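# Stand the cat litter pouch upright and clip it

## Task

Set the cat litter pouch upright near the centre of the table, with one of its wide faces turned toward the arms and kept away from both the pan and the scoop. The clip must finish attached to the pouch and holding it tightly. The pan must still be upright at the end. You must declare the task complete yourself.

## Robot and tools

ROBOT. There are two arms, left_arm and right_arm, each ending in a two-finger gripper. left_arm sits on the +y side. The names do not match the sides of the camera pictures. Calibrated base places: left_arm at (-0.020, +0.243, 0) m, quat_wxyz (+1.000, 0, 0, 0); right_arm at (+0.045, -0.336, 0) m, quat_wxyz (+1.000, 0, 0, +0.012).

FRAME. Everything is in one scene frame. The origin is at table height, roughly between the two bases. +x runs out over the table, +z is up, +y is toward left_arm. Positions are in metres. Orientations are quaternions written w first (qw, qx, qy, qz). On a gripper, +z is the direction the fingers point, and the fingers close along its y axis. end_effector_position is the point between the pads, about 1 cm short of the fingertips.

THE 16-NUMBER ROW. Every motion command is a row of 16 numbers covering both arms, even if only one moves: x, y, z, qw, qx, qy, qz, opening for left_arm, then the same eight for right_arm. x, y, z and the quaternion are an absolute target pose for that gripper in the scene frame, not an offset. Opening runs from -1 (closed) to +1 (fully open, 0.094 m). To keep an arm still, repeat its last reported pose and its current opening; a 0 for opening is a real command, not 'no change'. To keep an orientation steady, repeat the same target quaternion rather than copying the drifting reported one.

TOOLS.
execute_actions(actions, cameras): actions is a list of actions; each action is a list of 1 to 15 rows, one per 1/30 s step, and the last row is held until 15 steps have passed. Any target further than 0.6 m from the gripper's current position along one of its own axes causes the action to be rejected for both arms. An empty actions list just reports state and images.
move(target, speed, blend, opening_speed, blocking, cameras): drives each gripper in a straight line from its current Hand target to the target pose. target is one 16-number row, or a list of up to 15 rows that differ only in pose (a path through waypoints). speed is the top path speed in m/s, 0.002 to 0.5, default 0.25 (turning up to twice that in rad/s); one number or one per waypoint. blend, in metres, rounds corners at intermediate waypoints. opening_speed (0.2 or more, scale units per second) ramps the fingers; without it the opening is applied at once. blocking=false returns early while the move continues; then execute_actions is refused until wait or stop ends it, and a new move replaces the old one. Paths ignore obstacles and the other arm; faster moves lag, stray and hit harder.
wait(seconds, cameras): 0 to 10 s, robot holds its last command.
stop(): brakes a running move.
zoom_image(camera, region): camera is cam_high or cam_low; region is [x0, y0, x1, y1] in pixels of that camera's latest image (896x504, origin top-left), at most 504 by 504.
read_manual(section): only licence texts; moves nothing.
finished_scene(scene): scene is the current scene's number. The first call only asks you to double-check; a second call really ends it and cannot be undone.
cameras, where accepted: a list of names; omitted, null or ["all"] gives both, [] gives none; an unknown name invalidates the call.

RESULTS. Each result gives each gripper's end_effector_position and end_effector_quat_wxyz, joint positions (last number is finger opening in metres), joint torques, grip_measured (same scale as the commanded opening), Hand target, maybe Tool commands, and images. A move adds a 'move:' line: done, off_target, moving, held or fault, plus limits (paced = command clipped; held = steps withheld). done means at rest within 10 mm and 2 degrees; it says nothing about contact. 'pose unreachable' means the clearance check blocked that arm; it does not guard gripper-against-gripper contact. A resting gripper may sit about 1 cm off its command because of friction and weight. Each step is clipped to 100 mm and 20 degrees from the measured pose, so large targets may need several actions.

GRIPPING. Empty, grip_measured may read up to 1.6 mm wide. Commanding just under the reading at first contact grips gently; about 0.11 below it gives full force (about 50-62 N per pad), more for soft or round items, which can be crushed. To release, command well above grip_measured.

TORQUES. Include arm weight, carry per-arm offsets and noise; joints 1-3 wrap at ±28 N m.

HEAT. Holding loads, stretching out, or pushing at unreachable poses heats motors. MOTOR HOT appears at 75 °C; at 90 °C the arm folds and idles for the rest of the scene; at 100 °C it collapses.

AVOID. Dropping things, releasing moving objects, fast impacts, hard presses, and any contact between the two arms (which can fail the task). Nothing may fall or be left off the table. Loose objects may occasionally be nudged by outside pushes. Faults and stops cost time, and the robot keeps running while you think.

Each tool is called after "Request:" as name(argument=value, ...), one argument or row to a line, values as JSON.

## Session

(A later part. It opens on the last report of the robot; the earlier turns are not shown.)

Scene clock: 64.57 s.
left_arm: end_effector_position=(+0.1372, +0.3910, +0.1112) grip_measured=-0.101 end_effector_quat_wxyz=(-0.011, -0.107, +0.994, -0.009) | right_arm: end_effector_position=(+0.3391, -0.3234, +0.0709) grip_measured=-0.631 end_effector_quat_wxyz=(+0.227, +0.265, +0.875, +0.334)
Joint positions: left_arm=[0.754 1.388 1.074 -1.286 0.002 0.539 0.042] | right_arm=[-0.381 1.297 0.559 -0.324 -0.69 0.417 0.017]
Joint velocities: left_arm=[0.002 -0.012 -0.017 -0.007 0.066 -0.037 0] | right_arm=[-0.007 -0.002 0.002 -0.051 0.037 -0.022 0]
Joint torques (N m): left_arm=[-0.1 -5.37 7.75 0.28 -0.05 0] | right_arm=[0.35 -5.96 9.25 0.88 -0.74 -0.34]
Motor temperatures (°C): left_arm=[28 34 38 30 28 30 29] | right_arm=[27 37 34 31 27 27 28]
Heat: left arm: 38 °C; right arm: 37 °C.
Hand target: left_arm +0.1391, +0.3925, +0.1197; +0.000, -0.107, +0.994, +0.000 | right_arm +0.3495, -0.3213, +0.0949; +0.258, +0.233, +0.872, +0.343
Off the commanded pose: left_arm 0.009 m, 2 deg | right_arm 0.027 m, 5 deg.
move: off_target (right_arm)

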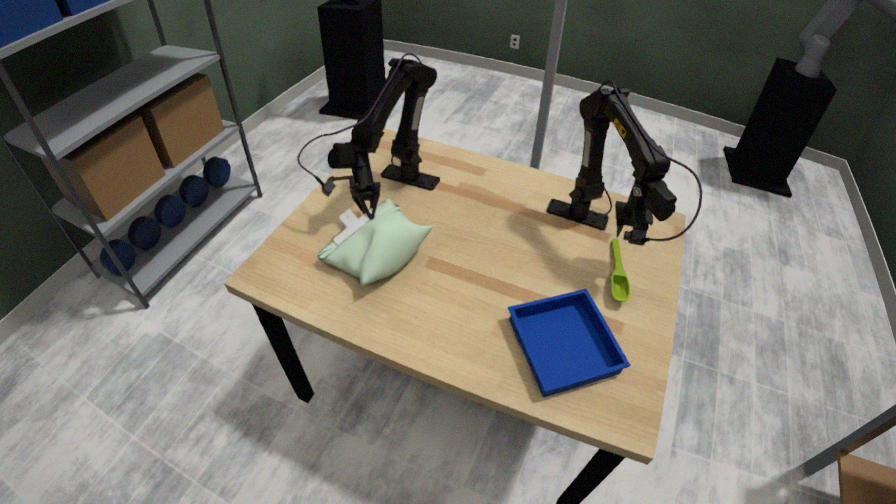

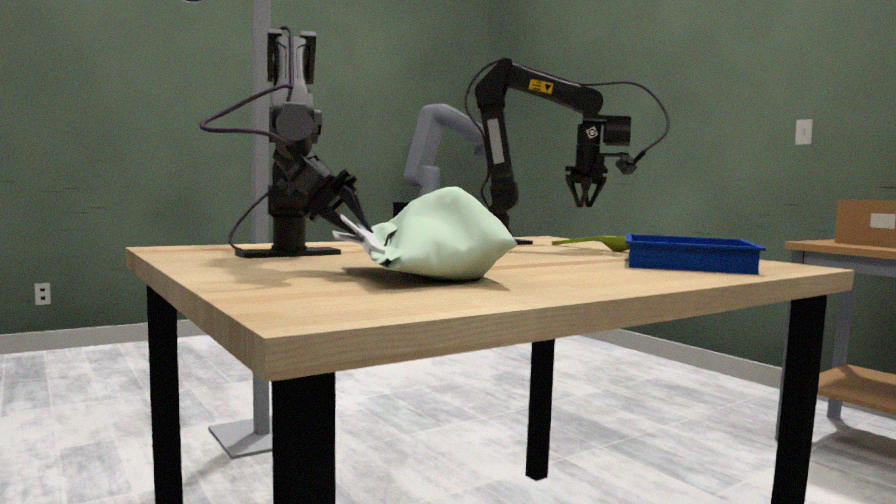

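Request:
move(
  target=[0.1391, 0.3925, 0.12, 0, -0.1071, 0.9942, 0, -0.1, 0.360, -0.309, 0.122, 0.2521, 0.2221, 0.9018, 0.2716, -0.95],
  speed=0.06,
)

Scene clock: 66.47 s.
left_arm: end_effector_position=(+0.1372, +0.3910, +0.1112) grip_measured=-0.101 end_effector_quat_wxyz=(-0.011, -0.107, +0.994, -0.009) | right_arm: end_effector_position=(+0.3465, -0.3117, +0.0933) grip_measured=-0.632 end_effector_quat_wxyz=(+0.213, +0.248, +0.909, +0.260)
Joint positions: left_arm=[0.754 1.388 1.074 -1.286 0.002 0.539 0.042] | right_arm=[-0.224 1.261 0.709 -0.509 -0.481 0.461 0.017]
Joint velocities: left_arm=[0.002 -0.007 0.007 0.022 -0.022 0.051 0] | right_arm=[0.002 0.007 0.007 -0.066 -0.037 0.022 0]
Joint torques (N m): left_arm=[-0.05 -5.44 7.69 0.29 -0.01 -0.03] | right_arm=[0.73 -6.53 10.29 1.04 -0.53 -0.21]
Motor temperatures (°C): left_arm=[28 34 38 30 28 30 29] | right_arm=[27 37 35 31 27 27 28]
Heat: left arm: 38 °C; right arm: 37 °C.
Hand target: left_arm +0.1391, +0.3925, +0.1197; +0.000, -0.107, +0.994, +0.000 | right_arm +0.3589, -0.3081, +0.1219; +0.251, +0.222, +0.902, +0.272
Off the commanded pose: left_arm 0.009 m, 2 deg | right_arm 0.032 m, 6 deg.
move: off_target (right_arm)

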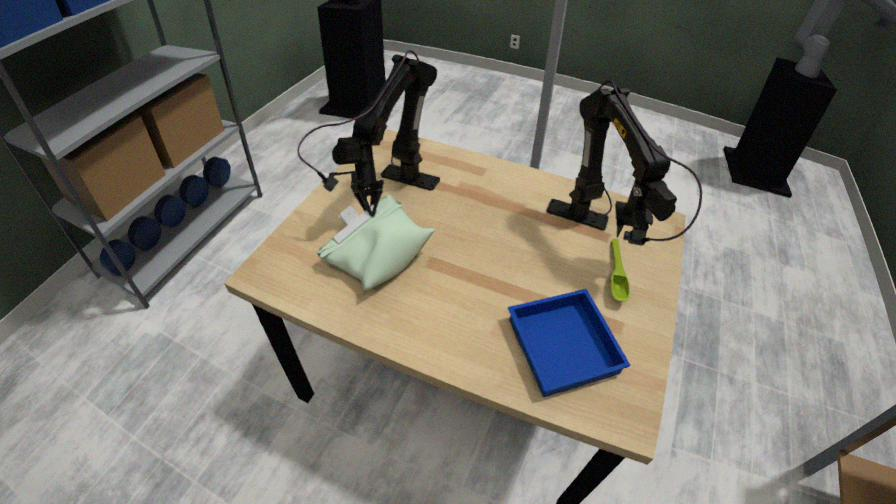

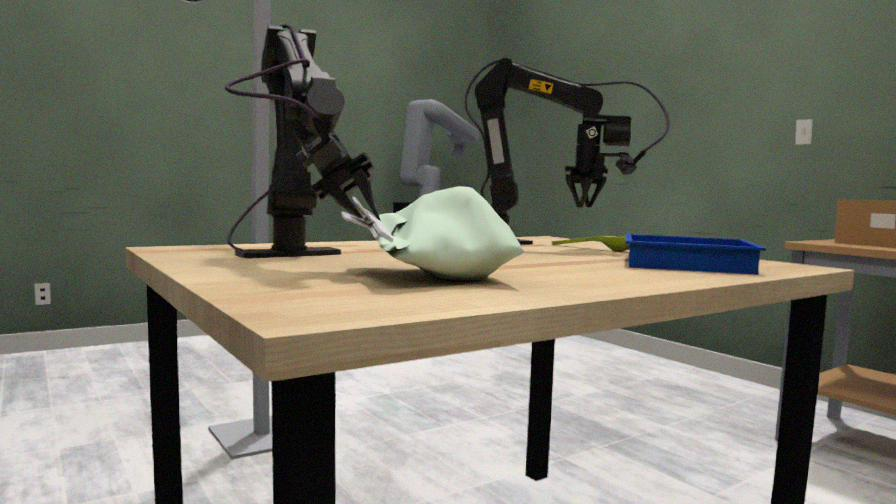

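Request:
move(
  target=[0.1391, 0.3925, 0.12, 0, -0.1071, 0.9942, 0, -0.1, 0.368, -0.294, 0.146, 0.2453, 0.2111, 0.9233, 0.2065, -0.95],
  speed=0.06,
)

Scene clock: 68.27 s.
left_arm: end_effector_position=(+0.1372, +0.3910, +0.1112) grip_measured=-0.101 end_effector_quat_wxyz=(-0.011, -0.107, +0.994, -0.009) | right_arm: end_effector_position=(+0.3550, -0.2951, +0.1237) grip_measured=-0.633 end_effector_quat_wxyz=(+0.214, +0.225, +0.929, +0.202)
Joint positions: left_arm=[0.754 1.388 1.074 -1.286 0.002 0.539 0.042] | right_arm=[-0.068 1.258 0.867 -0.658 -0.304 0.514 0.017]
Joint velocities: left_arm=[-0.002 0.012 0.007 0.037 -0.095 -0.066 -0.001] | right_arm=[0.002 0.002 0.017 -0.007 0.007 0.051 -0.001]
Joint torques (N m): left_arm=[0.02 -5.22 7.8 0.24 -0.04 -0.03] | right_arm=[0.58 -4.46 10.84 1.07 -0.26 -0.11]
Motor temperatures (°C): left_arm=[28 34 38 30 28 30 29] | right_arm=[27 37 36 31 27 27 29]
Heat: left arm: 38 °C; right arm: 37 °C.
Hand target: left_arm +0.1391, +0.3925, +0.1197; +0.000, -0.107, +0.994, +0.000 | right_arm +0.3669, -0.2934, +0.1460; +0.244, +0.211, +0.923, +0.207
Off the commanded pose: left_arm 0.009 m, 2 deg | right_arm 0.026 m, 4 deg.
move: off_target (right_arm)

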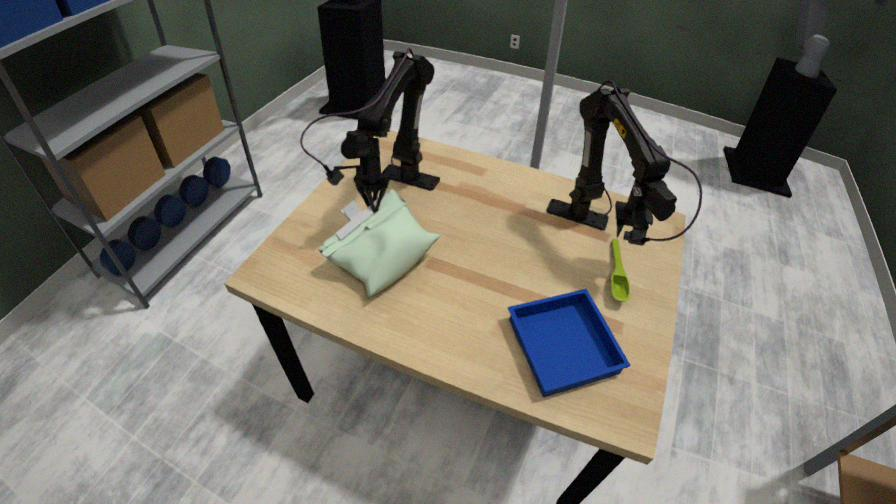

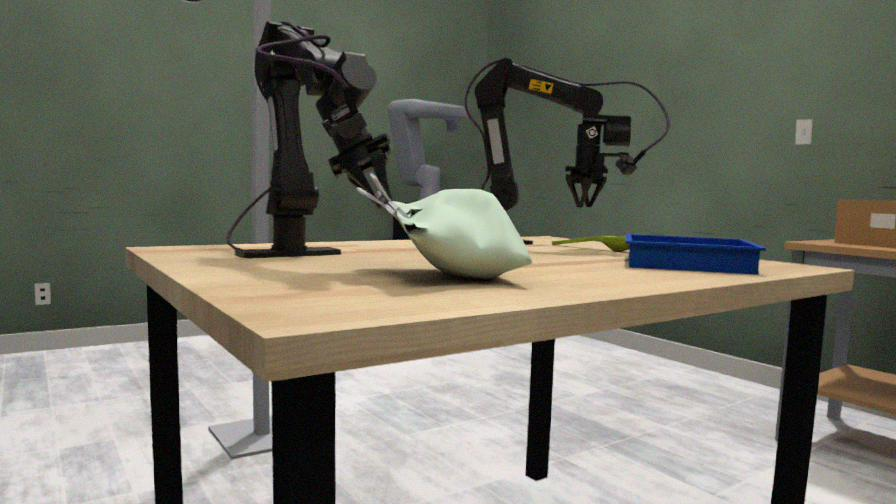

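Request:
move(
  target=[0.1391, 0.3925, 0.12, 0, -0.1071, 0.9942, 0, -0.1, 0.374, -0.276, 0.168, 0.2374, 0.1992, 0.9403, 0.1403, -0.95],
  speed=0.06,
)

Scene clock: 70.13 s.
left_arm: end_effector_position=(+0.1372, +0.3910, +0.1112) grip_measured=-0.101 end_effector_quat_wxyz=(-0.011, -0.107, +0.994, -0.009) | right_arm: end_effector_position=(+0.3634, -0.2762, +0.1468) grip_measured=-0.633 end_effector_quat_wxyz=(+0.209, +0.206, +0.946, +0.139)
Joint positions: left_arm=[0.754 1.388 1.074 -1.286 0.002 0.539 0.042] | right_arm=[0.09 1.319 1.041 -0.799 -0.125 0.573 0.017]
Joint velocities: left_arm=[-0.012 0.012 0.022 -0.022 -0.007 0.022 0] | right_arm=[-0.007 -0.012 -0.007 0.022 -0.066 -0.081 0]
Joint torques (N m): left_arm=[-0.1 -5.59 7.64 0.29 -0.05 0.03] | right_arm=[0.4 -5.03 10.91 1 0.02 -0.04]
Motor temperatures (°C): left_arm=[28 34 38 30 28 30 29] | right_arm=[27 37 36 31 27 27 29]
Heat: left arm: 38 °C; right arm: 37 °C.
Hand target: left_arm +0.1391, +0.3925, +0.1197; +0.000, -0.107, +0.994, +0.000 | right_arm +0.3731, -0.2755, +0.1674; +0.236, +0.200, +0.940, +0.141
Off the commanded pose: left_arm 0.009 m, 2 deg | right_arm 0.024 m, 3 deg.
move: off_target (right_arm)

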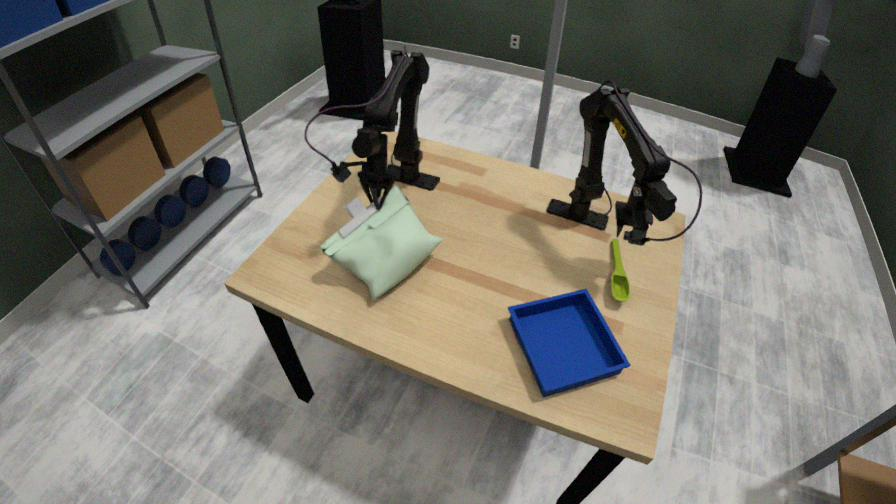

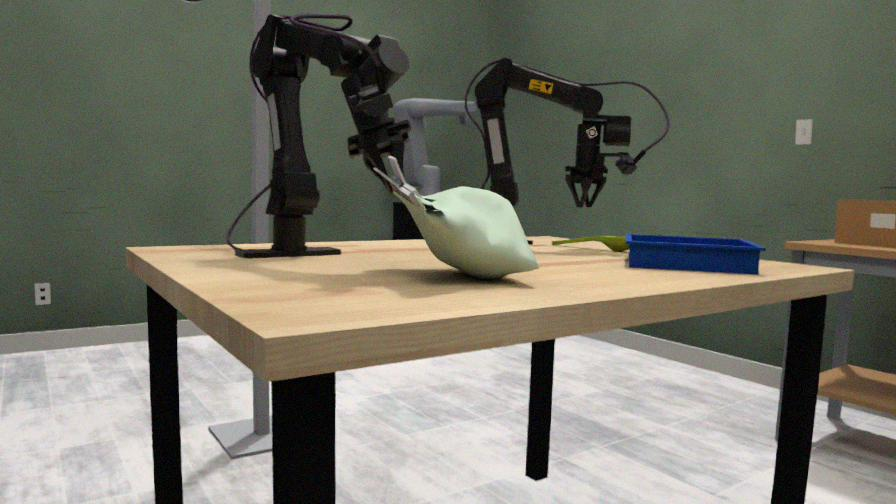

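Request:
move(
  target=[0.1391, 0.3925, 0.12, 0, -0.1071, 0.9942, 0, -0.1, 0.382, -0.251, 0.188, 0.2283, 0.1863, 0.9528, 0.0734, -0.95],
  speed=0.06,
)

Scene clock: 71.93 s.
left_arm: end_effector_position=(+0.1372, +0.3910, +0.1112) grip_measured=-0.101 end_effector_quat_wxyz=(-0.011, -0.107, +0.994, -0.009) | right_arm: end_effector_position=(+0.3748, -0.2483, +0.1686) grip_measured=-0.632 end_effector_quat_wxyz=(+0.203, +0.186, +0.958, +0.080)
Joint positions: left_arm=[0.754 1.388 1.074 -1.286 0.002 0.539 0.042] | right_arm=[0.253 1.435 1.247 -0.946 0.04 0.652 0.017]
Joint velocities: left_arm=[-0.007 -0.012 0.007 -0.081 0.007 -0.066 0] | right_arm=[-0.007 0.007 -0.012 0.037 -0.022 -0.037 -0.001]
Joint torques (N m): left_arm=[-0.12 -5.46 7.61 0.26 -0.06 0] | right_arm=[0.51 -5.71 10.54 0.75 0.34 -0.04]
Motor temperatures (°C): left_arm=[28 34 38 30 28 30 29] | right_arm=[27 37 37 31 27 27 29]
Heat: left arm: 38 °C; right arm: 37 °C.
Hand target: left_arm +0.1391, +0.3925, +0.1197; +0.000, -0.107, +0.994, +0.000 | right_arm +0.3815, -0.2507, +0.1873; +0.227, +0.187, +0.953, +0.075
Off the commanded pose: left_arm 0.009 m, 2 deg | right_arm 0.021 m, 3 deg.
move: off_target (right_arm)

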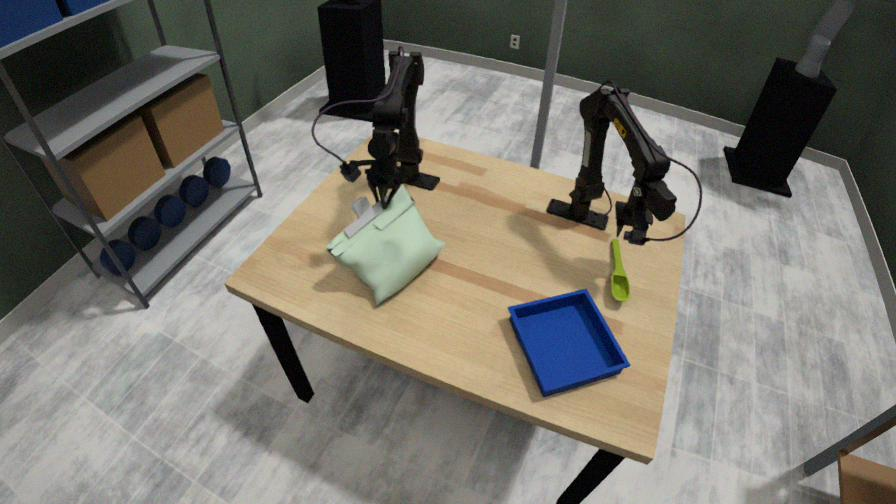

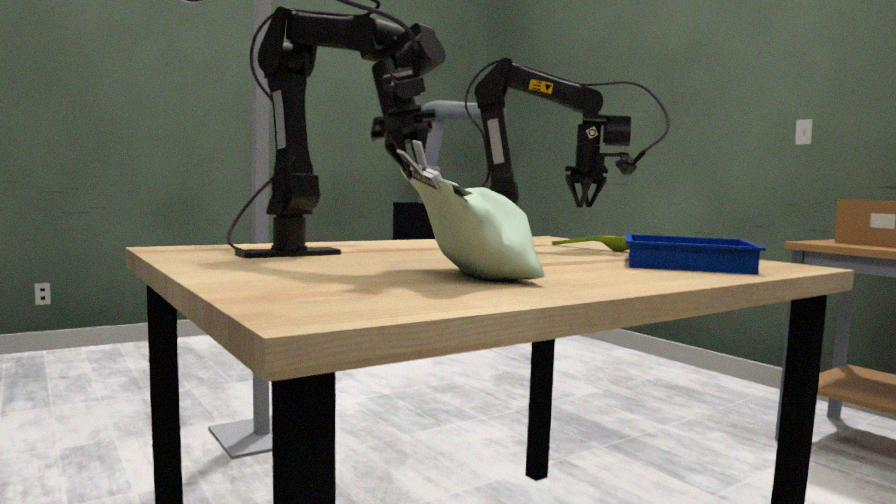

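Request:
move(
  target=[0.1391, 0.3925, 0.12, 0, -0.1071, 0.9942, 0, -0.1, 0.386, -0.226, 0.203, 0.2207, 0.1761, 0.9590, 0.0230, -0.95],
  speed=0.06,
)

Scene clock: 73.47 s.
left_arm: end_effector_position=(+0.1372, +0.3910, +0.1112) grip_measured=-0.101 end_effector_quat_wxyz=(-0.011, -0.107, +0.994, -0.009) | right_arm: end_effector_position=(+0.3812, -0.2216, +0.1835) grip_measured=-0.632 end_effector_quat_wxyz=(+0.197, +0.172, +0.965, +0.032)
Joint positions: left_arm=[0.754 1.388 1.074 -1.286 0.002 0.539 0.042] | right_arm=[0.381 1.551 1.431 -1.081 0.16 0.728 0.017]
Joint velocities: left_arm=[-0.007 -0.002 0.017 -0.051 0.037 0.037 -0.001] | right_arm=[-0.002 -0.002 0.002 -0.022 -0.007 0.081 0]
Joint torques (N m): left_arm=[-0.16 -5.46 7.54 0.27 -0.01 -0.03] | right_arm=[0.5 -6.58 10.66 0.58 0.53 0.02]
Motor temperatures (°C): left_arm=[28 34 38 30 28 30 28] | right_arm=[27 37 37 31 27 27 29]
Heat: left arm: 38 °C; right arm: 37 °C.
Hand target: left_arm +0.1391, +0.3925, +0.1197; +0.000, -0.107, +0.994, +0.000 | right_arm +0.3853, -0.2257, +0.2019; +0.220, +0.177, +0.959, +0.024
Off the commanded pose: left_arm 0.009 m, 2 deg | right_arm 0.021 m, 3 deg.
move: off_target (right_arm)

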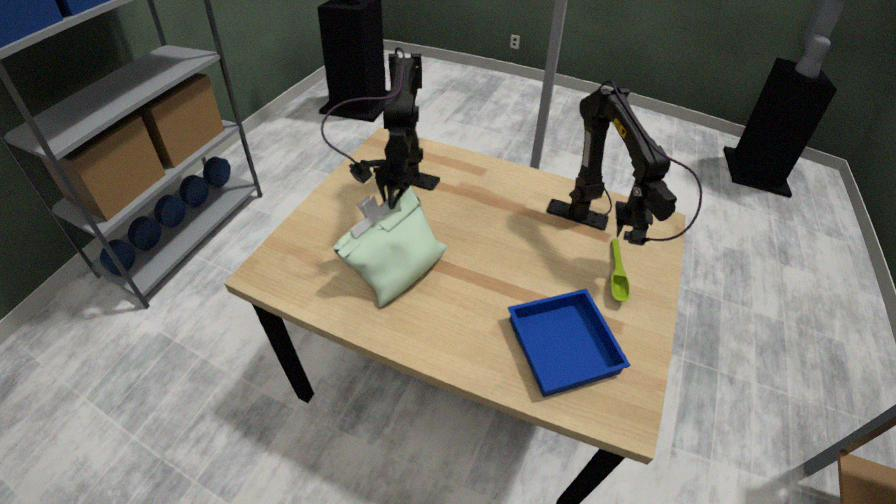

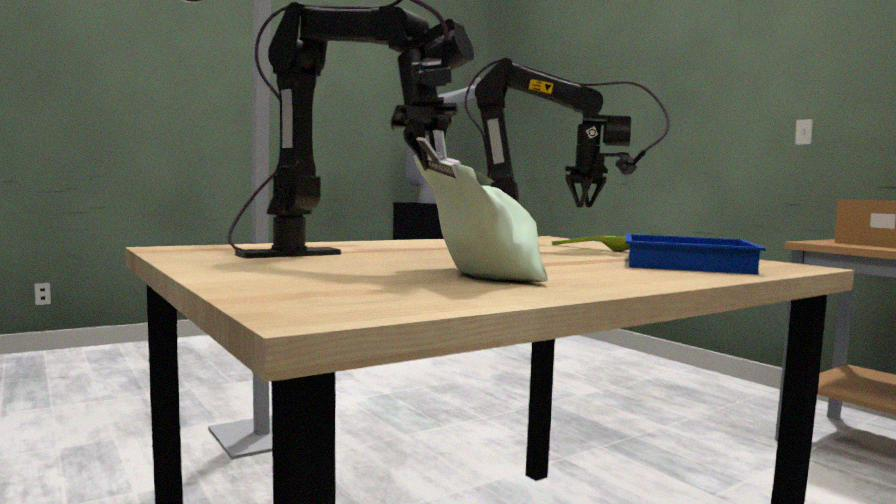

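Request:
move(
  target=[0.1391, 0.3925, 0.12, 0, -0.1071, 0.9942, 0, -0.1, 0.393, -0.200, 0.213, 0.2126, 0.1654, 0.9626, -0.0274, -0.95],
  speed=0.06,
)

Scene clock: 74.97 s.
left_arm: end_effector_position=(+0.1372, +0.3910, +0.1112) grip_measured=-0.101 end_effector_quat_wxyz=(-0.011, -0.107, +0.994, -0.009) | right_arm: end_effector_position=(+0.3885, -0.1956, +0.1928) grip_measured=-0.632 end_effector_quat_wxyz=(+0.187, +0.161, +0.969, -0.018)
Joint positions: left_arm=[0.754 1.388 1.074 -1.286 0.002 0.539 0.042] | right_arm=[0.485 1.699 1.64 -1.234 0.26 0.802 0.017]
Joint velocities: left_arm=[-0.002 -0.037 -0.022 -0.022 -0.037 0.037 0] | right_arm=[-0.012 -0.002 -0.007 0.081 0.022 0.037 0]
Joint torques (N m): left_arm=[-0.34 -5.37 7.65 0.32 -0.05 -0.05] | right_arm=[0.57 -8.03 10.59 0.37 0.61 0.05]
Motor temperatures (°C): left_arm=[28 34 38 30 28 30 28] | right_arm=[27 37 37 31 27 27 29]
Heat: left arm: 38 °C; right arm: 37 °C.
Hand target: left_arm +0.1391, +0.3925, +0.1197; +0.000, -0.107, +0.994, +0.000 | right_arm +0.3922, -0.2000, +0.2120; +0.212, +0.166, +0.963, -0.026
Off the commanded pose: left_arm 0.009 m, 2 deg | right_arm 0.021 m, 3 deg.
move: off_target (right_arm)

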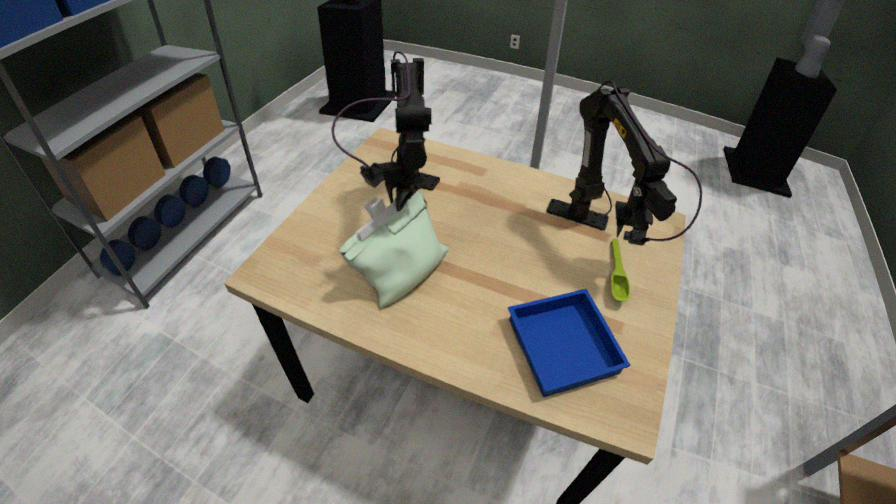

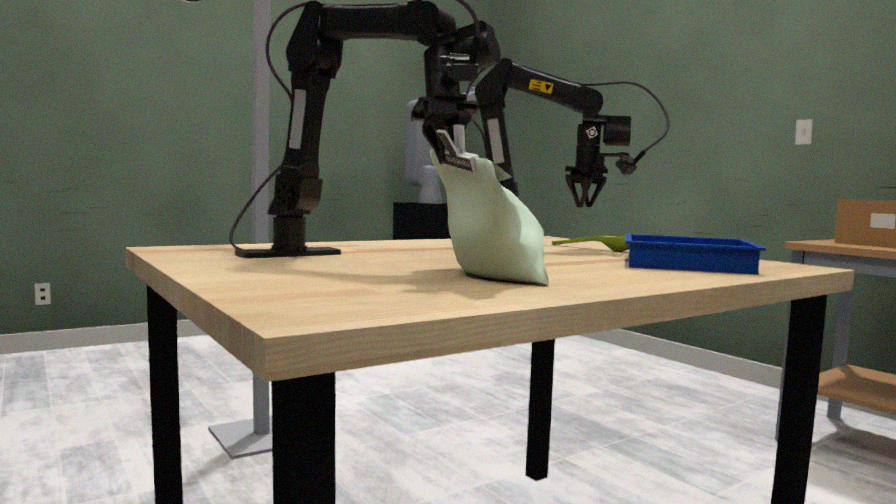

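Request:
zoom_image(
  camera="cam_low",
  region=[380, 80, 600, 300],
)

Request:
zoom_image(
  camera="cam_high",
  region=[310, 170, 480, 320],
)

Scaled by 2.291.

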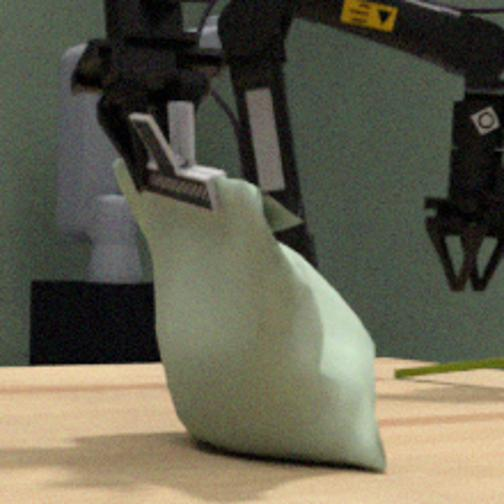

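Scaled by 2.965.

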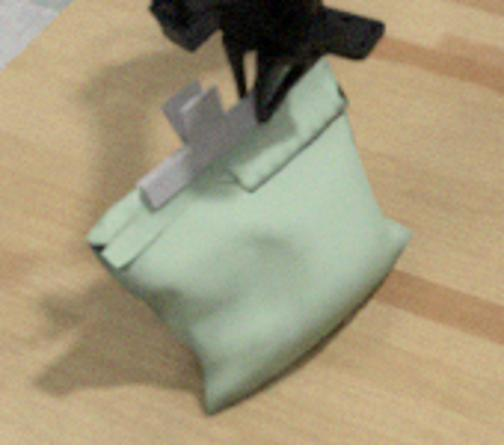

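Request:
move(
  target=[0.1391, 0.3925, 0.12, 0, -0.1071, 0.9942, 0, -0.1, 0.401, -0.173, 0.219, 0.2082, 0.1598, 0.9634, -0.0526, -0.95],
  speed=0.06,
)

Scene clock: 76.20 s.
left_arm: end_effector_position=(+0.1372, +0.3910, +0.1112) grip_measured=-0.101 end_effector_quat_wxyz=(-0.011, -0.107, +0.994, -0.009) | right_arm: end_effector_position=(+0.3953, -0.1705, +0.1999) grip_measured=-0.632 end_effector_quat_wxyz=(+0.181, +0.156, +0.970, -0.048)
Joint positions: left_arm=[0.754 1.388 1.074 -1.286 0.002 0.539 0.042] | right_arm=[0.557 1.834 1.837 -1.362 0.314 0.866 0.017]
Joint velocities: left_arm=[-0.002 0.002 -0.022 0.022 -0.051 0.022 -0.001] | right_arm=[-0.017 -0.002 -0.012 0.022 -0.037 -0.022 0]
Joint torques (N m): left_arm=[-0.1 -5.5 7.58 0.26 -0.02 0.01] | right_arm=[0.53 -8.7 10.28 0.32 0.67 0.01]
Motor temperatures (°C): left_arm=[28 34 38 30 28 30 28] | right_arm=[27 37 37 31 27 27 29]
Heat: left arm: 38 °C; right arm: 37 °C.
Hand target: left_arm +0.1391, +0.3925, +0.1197; +0.000, -0.107, +0.994, +0.000 | right_arm +0.4003, -0.1734, +0.2182; +0.208, +0.160, +0.964, -0.051
Off the commanded pose: left_arm 0.009 m, 2 deg | right_arm 0.020 m, 3 deg.
move: off_target (right_arm)

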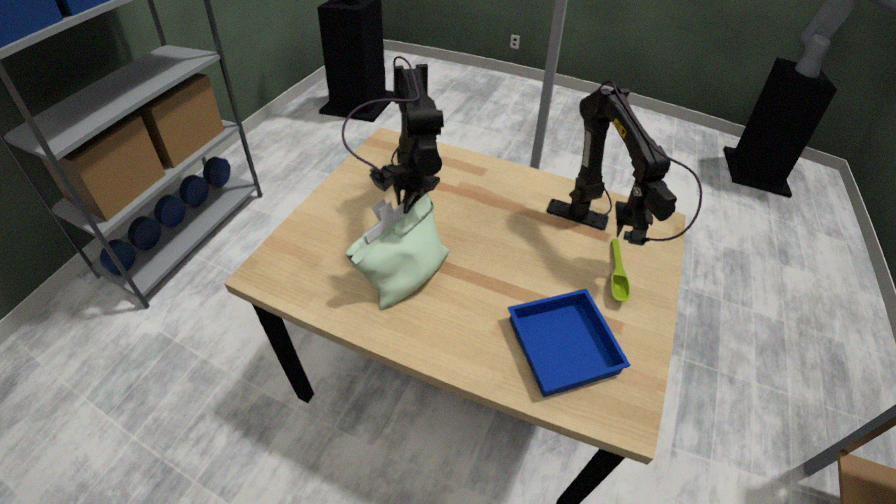

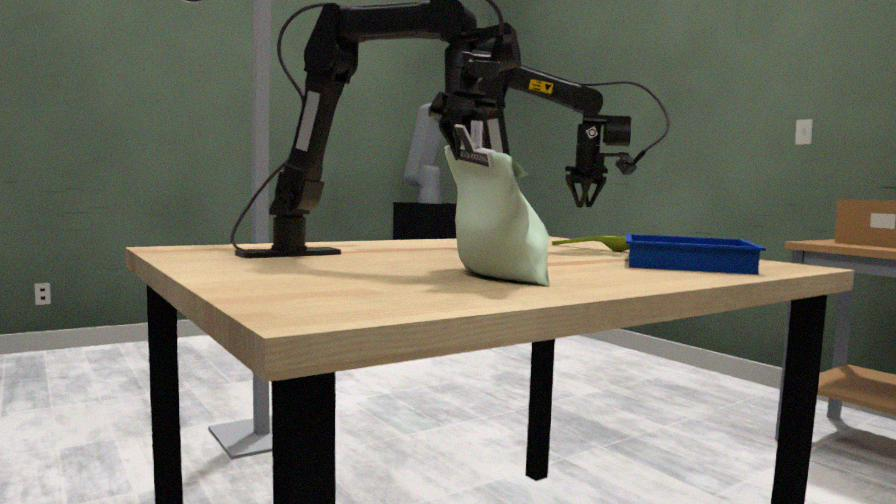

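Request:
zoom_image(
  camera="cam_low",
  region=[400, 80, 600, 300],
)

Request:
zoom_image(
  camera="cam_high",
  region=[320, 170, 480, 320],
)

Scaled by 2.291.

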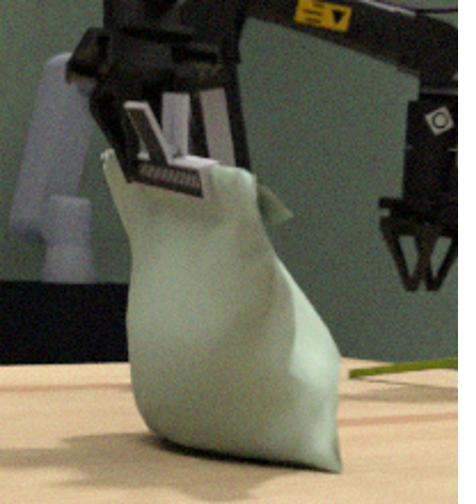

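Scaled by 3.150.

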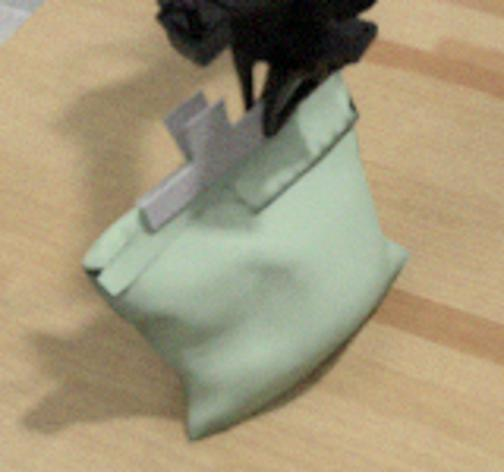

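Request:
move(
  target=[0.1391, 0.3925, 0.12, 0, -0.1071, 0.9942, 0, -0.1, 0.408, -0.150, 0.232, 0.2717, 0.1611, 0.9477, -0.0462, -0.95],
  speed=0.06,
)

Scene clock: 78.90 s.
left_arm: end_effector_position=(+0.1372, +0.3910, +0.1112) grip_measured=-0.101 end_effector_quat_wxyz=(-0.011, -0.107, +0.994, -0.009) | right_arm: end_effector_position=(+0.3917, -0.1495, +0.2048) grip_measured=-0.632 end_effector_quat_wxyz=(+0.214, +0.148, +0.964, -0.050)
Joint positions: left_arm=[0.754 1.388 1.074 -1.286 0.002 0.539 0.042] | right_arm=[0.635 1.834 1.837 -1.338 0.378 0.918 0.017]
Joint velocities: left_arm=[0.002 -0.002 0.012 0.007 0.022 -0.037 0] | right_arm=[-0.007 -0.007 -0.007 -0.051 0.022 0.037 0.001]
Joint torques (N m): left_arm=[-0.17 -5.49 7.57 0.27 -0.07 -0.03] | right_arm=[0.64 -9.57 9.88 0.79 1.06 0.08]
Motor temperatures (°C): left_arm=[28 34 39 30 28 30 28] | right_arm=[27 38 38 30 27 27 29]
Heat: left arm: 39 °C; right arm: 38 °C.
Hand target: left_arm +0.1391, +0.3925, +0.1197; +0.000, -0.107, +0.994, +0.000 | right_arm +0.4059, -0.1507, +0.2323; +0.270, +0.161, +0.948, -0.044
Off the commanded pose: left_arm 0.009 m, 2 deg | right_arm 0.032 m, 7 deg.
move: off_target (right_arm)

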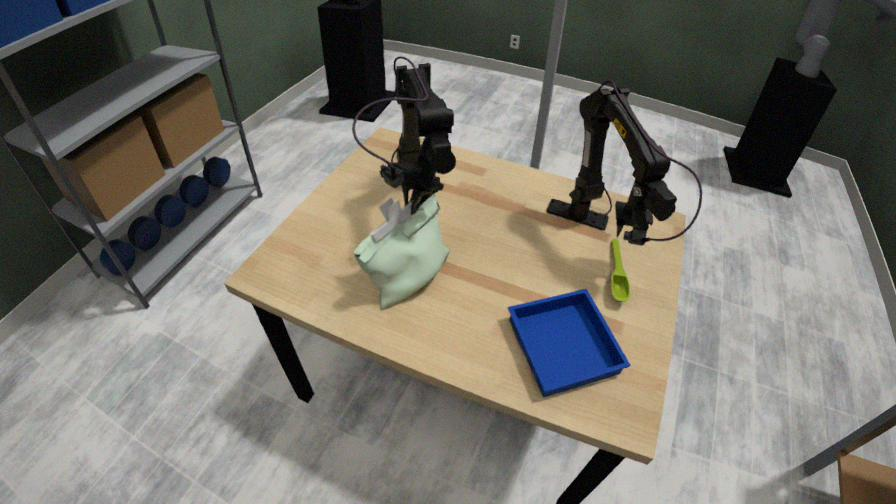

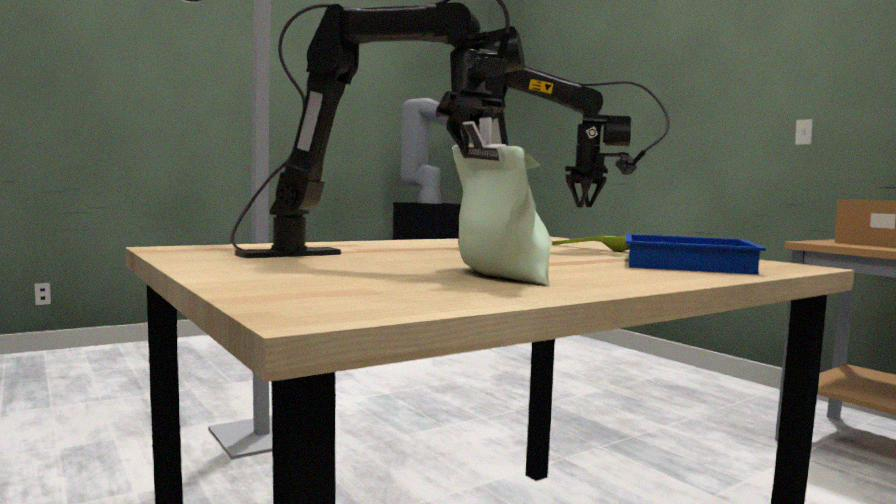

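Request:
move(
  target=[0.1391, 0.3925, 0.12, 0, -0.1071, 0.9942, 0, -0.1, 0.418, -0.123, 0.236, 0.2717, 0.1611, 0.9477, -0.0462, -0.95],
  speed=0.06,
)

Scene clock: 80.03 s.
left_arm: end_effector_position=(+0.1372, +0.3910, +0.1112) grip_measured=-0.101 end_effector_quat_wxyz=(-0.011, -0.107, +0.994, -0.009) | right_arm: end_effector_position=(+0.4011, -0.1248, +0.2079) grip_measured=-0.632 end_effector_quat_wxyz=(+0.215, +0.149, +0.964, -0.054)
Joint positions: left_arm=[0.754 1.388 1.074 -1.286 0.002 0.539 0.042] | right_arm=[0.675 1.947 2.001 -1.409 0.396 0.962 0.017]
Joint velocities: left_arm=[0.002 -0.002 0.012 0.051 -0.007 0.037 0] | right_arm=[0.022 -0.007 0.017 -0.022 0.007 -0.007 0]
Joint torques (N m): left_arm=[-0.2 -5.33 7.5 0.27 -0.05 0.03] | right_arm=[0.62 -9.96 10.62 0.74 1.06 0.07]
Motor temperatures (°C): left_arm=[28 34 39 30 28 30 28] | right_arm=[27 38 38 30 27 27 29]
Heat: left arm: 39 °C; right arm: 38 °C.
Hand target: left_arm +0.1391, +0.3925, +0.1197; +0.000, -0.107, +0.994, +0.000 | right_arm +0.4160, -0.1245, +0.2363; +0.271, +0.162, +0.948, -0.044
Off the commanded pose: left_arm 0.009 m, 2 deg | right_arm 0.033 m, 7 deg.
move: off_target (right_arm)

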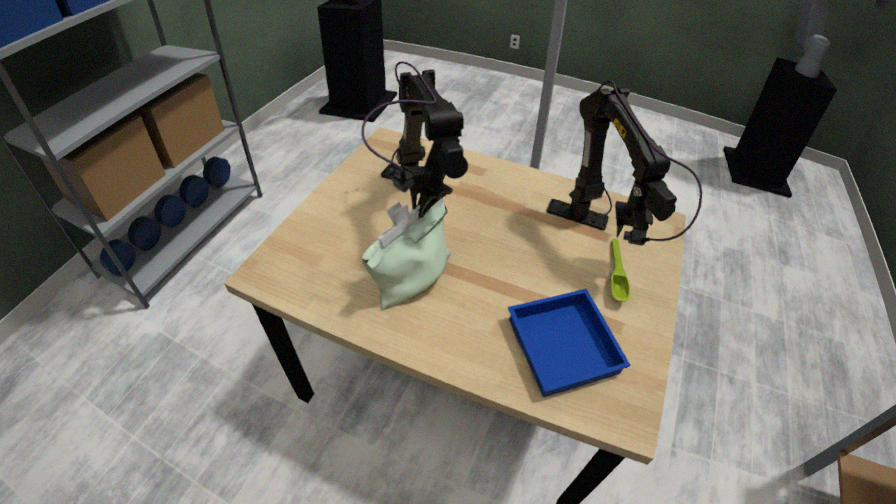

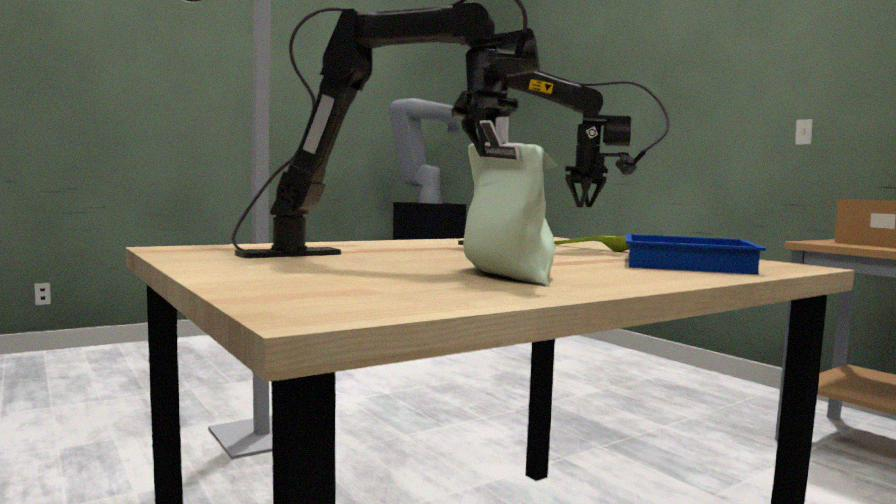

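Request:
move(
  target=[0.1391, 0.3925, 0.12, 0, -0.1071, 0.9942, 0, -0.1, 0.422, -0.107, 0.252, 0.2717, 0.1611, 0.9477, -0.0462, -0.95],
  speed=0.05,
)

Scene clock: 81.40 s.
left_arm: end_effector_position=(+0.1372, +0.3910, +0.1112) grip_measured=-0.101 end_effector_quat_wxyz=(-0.011, -0.107, +0.994, -0.009) | right_arm: end_effector_position=(+0.4064, -0.1086, +0.2180) grip_measured=-0.633 end_effector_quat_wxyz=(+0.208, +0.149, +0.965, -0.059)
Joint positions: left_arm=[0.754 1.388 1.074 -1.286 0.002 0.539 0.042] | right_arm=[0.697 2.065 2.221 -1.539 0.397 0.989 0.017]
Joint velocities: left_arm=[-0.007 0.002 0.002 -0.051 -0.037 -0.066 0] | right_arm=[0.017 0.007 -0.012 0.037 -0.037 -0.037 0.001]
Joint torques (N m): left_arm=[-0.09 -5.55 7.72 0.32 -0.04 0] | right_arm=[0.94 -11.54 11.11 0.64 1.18 0.08]
Motor temperatures (°C): left_arm=[28 34 39 30 28 30 28] | right_arm=[27 39 38 30 27 27 29]
Heat: left arm: 39 °C; right arm: 39 °C.
Hand target: left_arm +0.1391, +0.3925, +0.1197; +0.000, -0.107, +0.994, +0.000 | right_arm +0.4193, -0.1088, +0.2519; +0.271, +0.162, +0.948, -0.044
Off the commanded pose: left_arm 0.009 m, 2 deg | right_arm 0.037 m, 8 deg.
move: off_target (right_arm)

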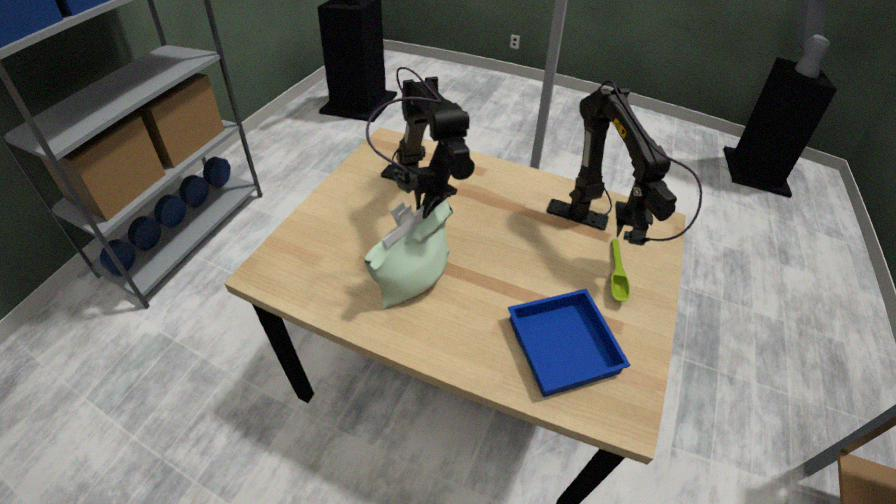

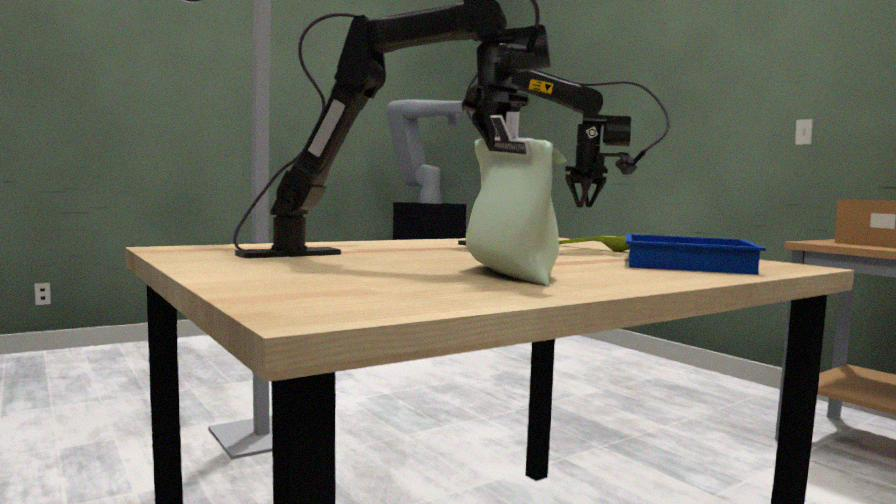

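Request:
zoom_image(
  camera="cam_low",
  region=[420, 80, 620, 300],
)

Request:
zoom_image(
  camera="cam_high",
  region=[330, 160, 490, 320],
)

Scaled by 2.291.

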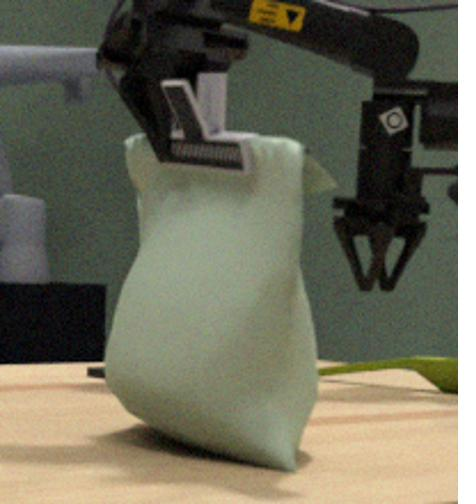

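Scaled by 3.150.

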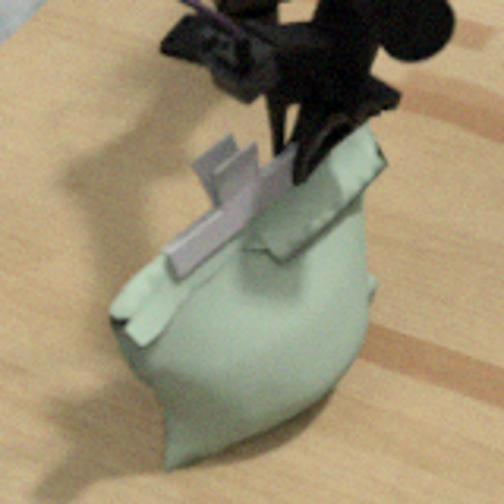

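Request:
move(
  target=[0.1391, 0.3925, 0.12, 0, -0.1071, 0.9942, 0, -0.1, 0.412, -0.098, 0.272, 0.3210, 0.1585, 0.9322, -0.0546, -0.95],
  speed=0.05,
)

Scene clock: 83.33 s.
left_arm: end_effector_position=(+0.1372, +0.3910, +0.1112) grip_measured=-0.101 end_effector_quat_wxyz=(-0.011, -0.107, +0.994, -0.009) | right_arm: end_effector_position=(+0.3910, -0.0936, +0.2214) grip_measured=-0.640 end_effector_quat_wxyz=(+0.228, +0.137, +0.961, -0.074)
Joint positions: left_arm=[0.754 1.388 1.074 -1.286 0.002 0.539 0.042] | right_arm=[0.771 2.065 2.221 -1.563 0.457 1.04 0.017]
Joint velocities: left_arm=[-0.002 -0.012 -0.017 -0.066 0.007 0.051 0] | right_arm=[-0.007 -0.002 -0.002 -0.007 -0.007 0.007 -0.001]
Joint torques (N m): left_arm=[-0.13 -5.35 7.6 0.29 -0.07 -0.03] | right_arm=[0.7 -14.06 10.92 0.74 1.75 0.15]
Motor temperatures (°C): left_arm=[28 34 39 30 28 30 28] | right_arm=[27 40 39 30 27 27 29]
Heat: left arm: 39 °C; right arm: 40 °C.
Hand target: left_arm +0.1391, +0.3925, +0.1197; +0.000, -0.107, +0.994, +0.000 | right_arm +0.4067, -0.1007, +0.2720; +0.317, +0.161, +0.933, -0.052
Off the commanded pose: left_arm 0.009 m, 2 deg | right_arm 0.055 m, 12 deg.
joint read past its limit (right arm) — joint 4 (wrist pitch), lower limit.
move: off_target (right_arm)

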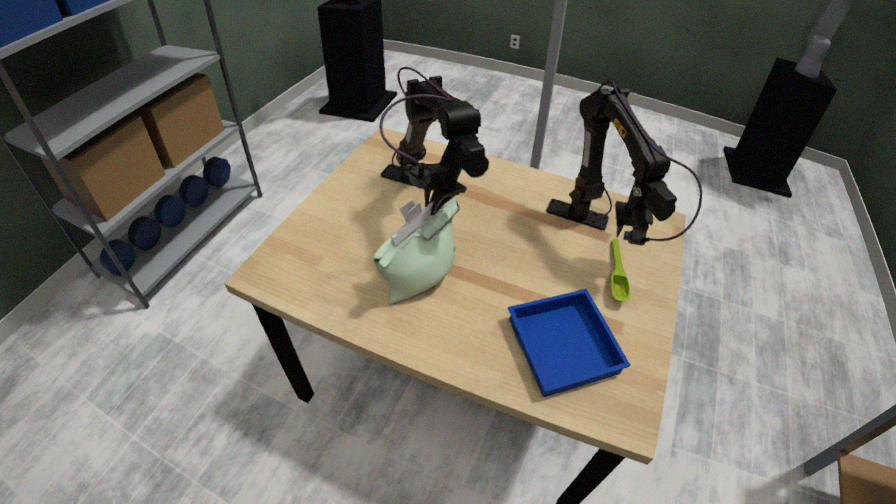

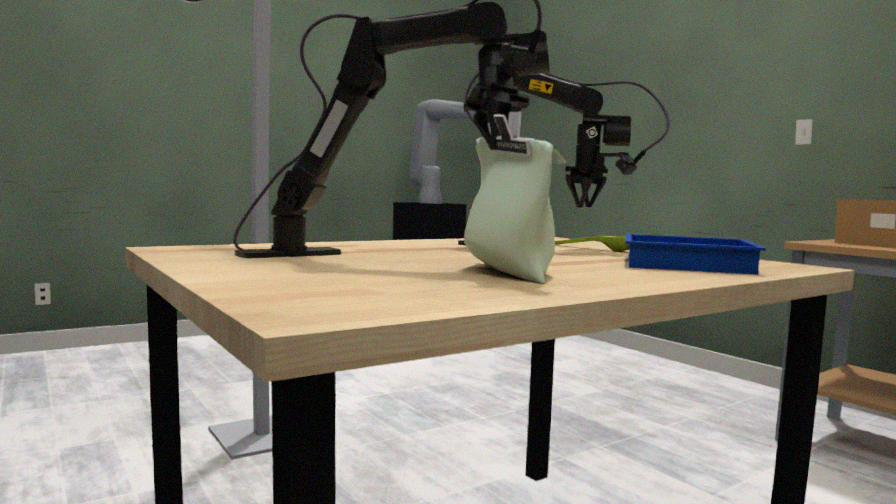

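Request:
move(
  target=[0.1391, 0.3925, 0.12, 0, -0.1071, 0.9942, 0, -0.1, 0.390, -0.092, 0.295, 0.3047, 0.1594, 0.9377, -0.0518, -0.95],
  speed=0.05,
)

Scene clock: 85.67 s.
left_arm: end_effector_position=(+0.1372, +0.3910, +0.1112) grip_measured=-0.101 end_effector_quat_wxyz=(-0.011, -0.107, +0.994, -0.009) | right_arm: end_effector_position=(+0.3741, -0.0848, +0.2265) grip_measured=-0.644 end_effector_quat_wxyz=(+0.224, +0.125, +0.964, -0.070)
Joint positions: left_arm=[0.754 1.388 1.074 -1.286 0.002 0.539 0.042] | right_arm=[0.814 2.048 2.221 -1.593 0.451 1.061 0.017]
Joint velocities: left_arm=[0.007 -0.002 0.002 -0.007 -0.037 0.022 -0.001] | right_arm=[0.012 0.007 0.007 -0.081 0.037 0.022 -0.001]
Joint torques (N m): left_arm=[-0.16 -5.39 7.68 0.27 -0.02 -0.03] | right_arm=[0.51 -17.17 11.33 0.7 1.57 0.11]
Motor temperatures (°C): left_arm=[28 34 39 30 28 30 28] | right_arm=[27 42 40 30 28 27 29]
Heat: left arm: 39 °C; right arm: 42 °C.
Hand target: left_arm +0.1391, +0.3925, +0.1197; +0.000, -0.107, +0.994, +0.000 | right_arm +0.3850, -0.0956, +0.2923; +0.321, +0.154, +0.934, -0.026
Off the commanded pose: left_arm 0.009 m, 2 deg | right_arm 0.071 m, 11 deg.
joint read past its limit (right arm) — joint 4 (wrist pitch), lower limit.
joint sent to its limit (right arm) — joint 4 (wrist pitch), lower limit. The joint targets are off in position and orientation.
move: off_target (right_arm)

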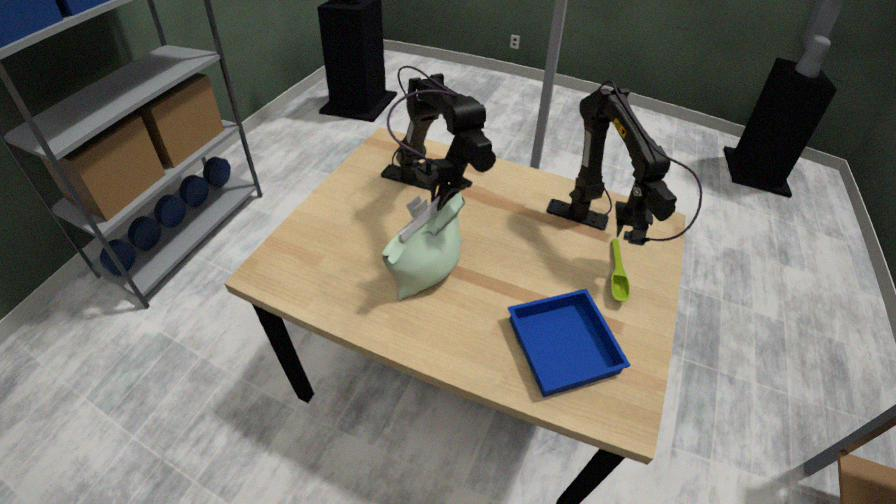

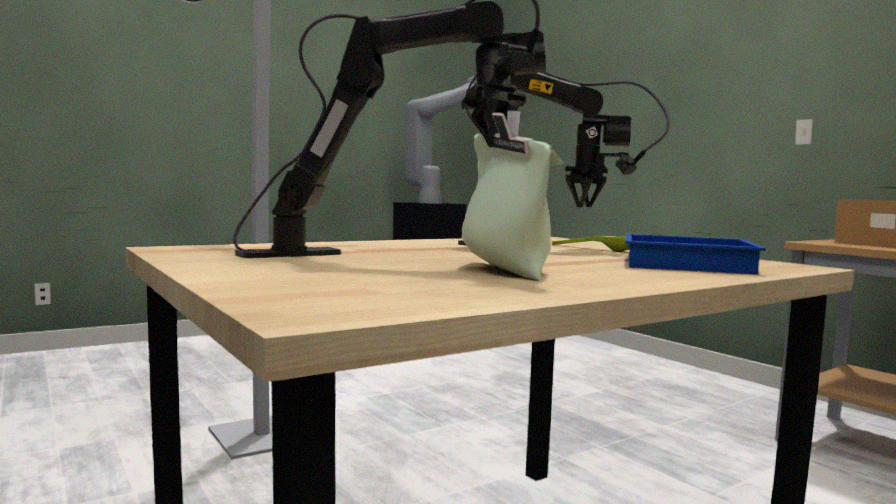

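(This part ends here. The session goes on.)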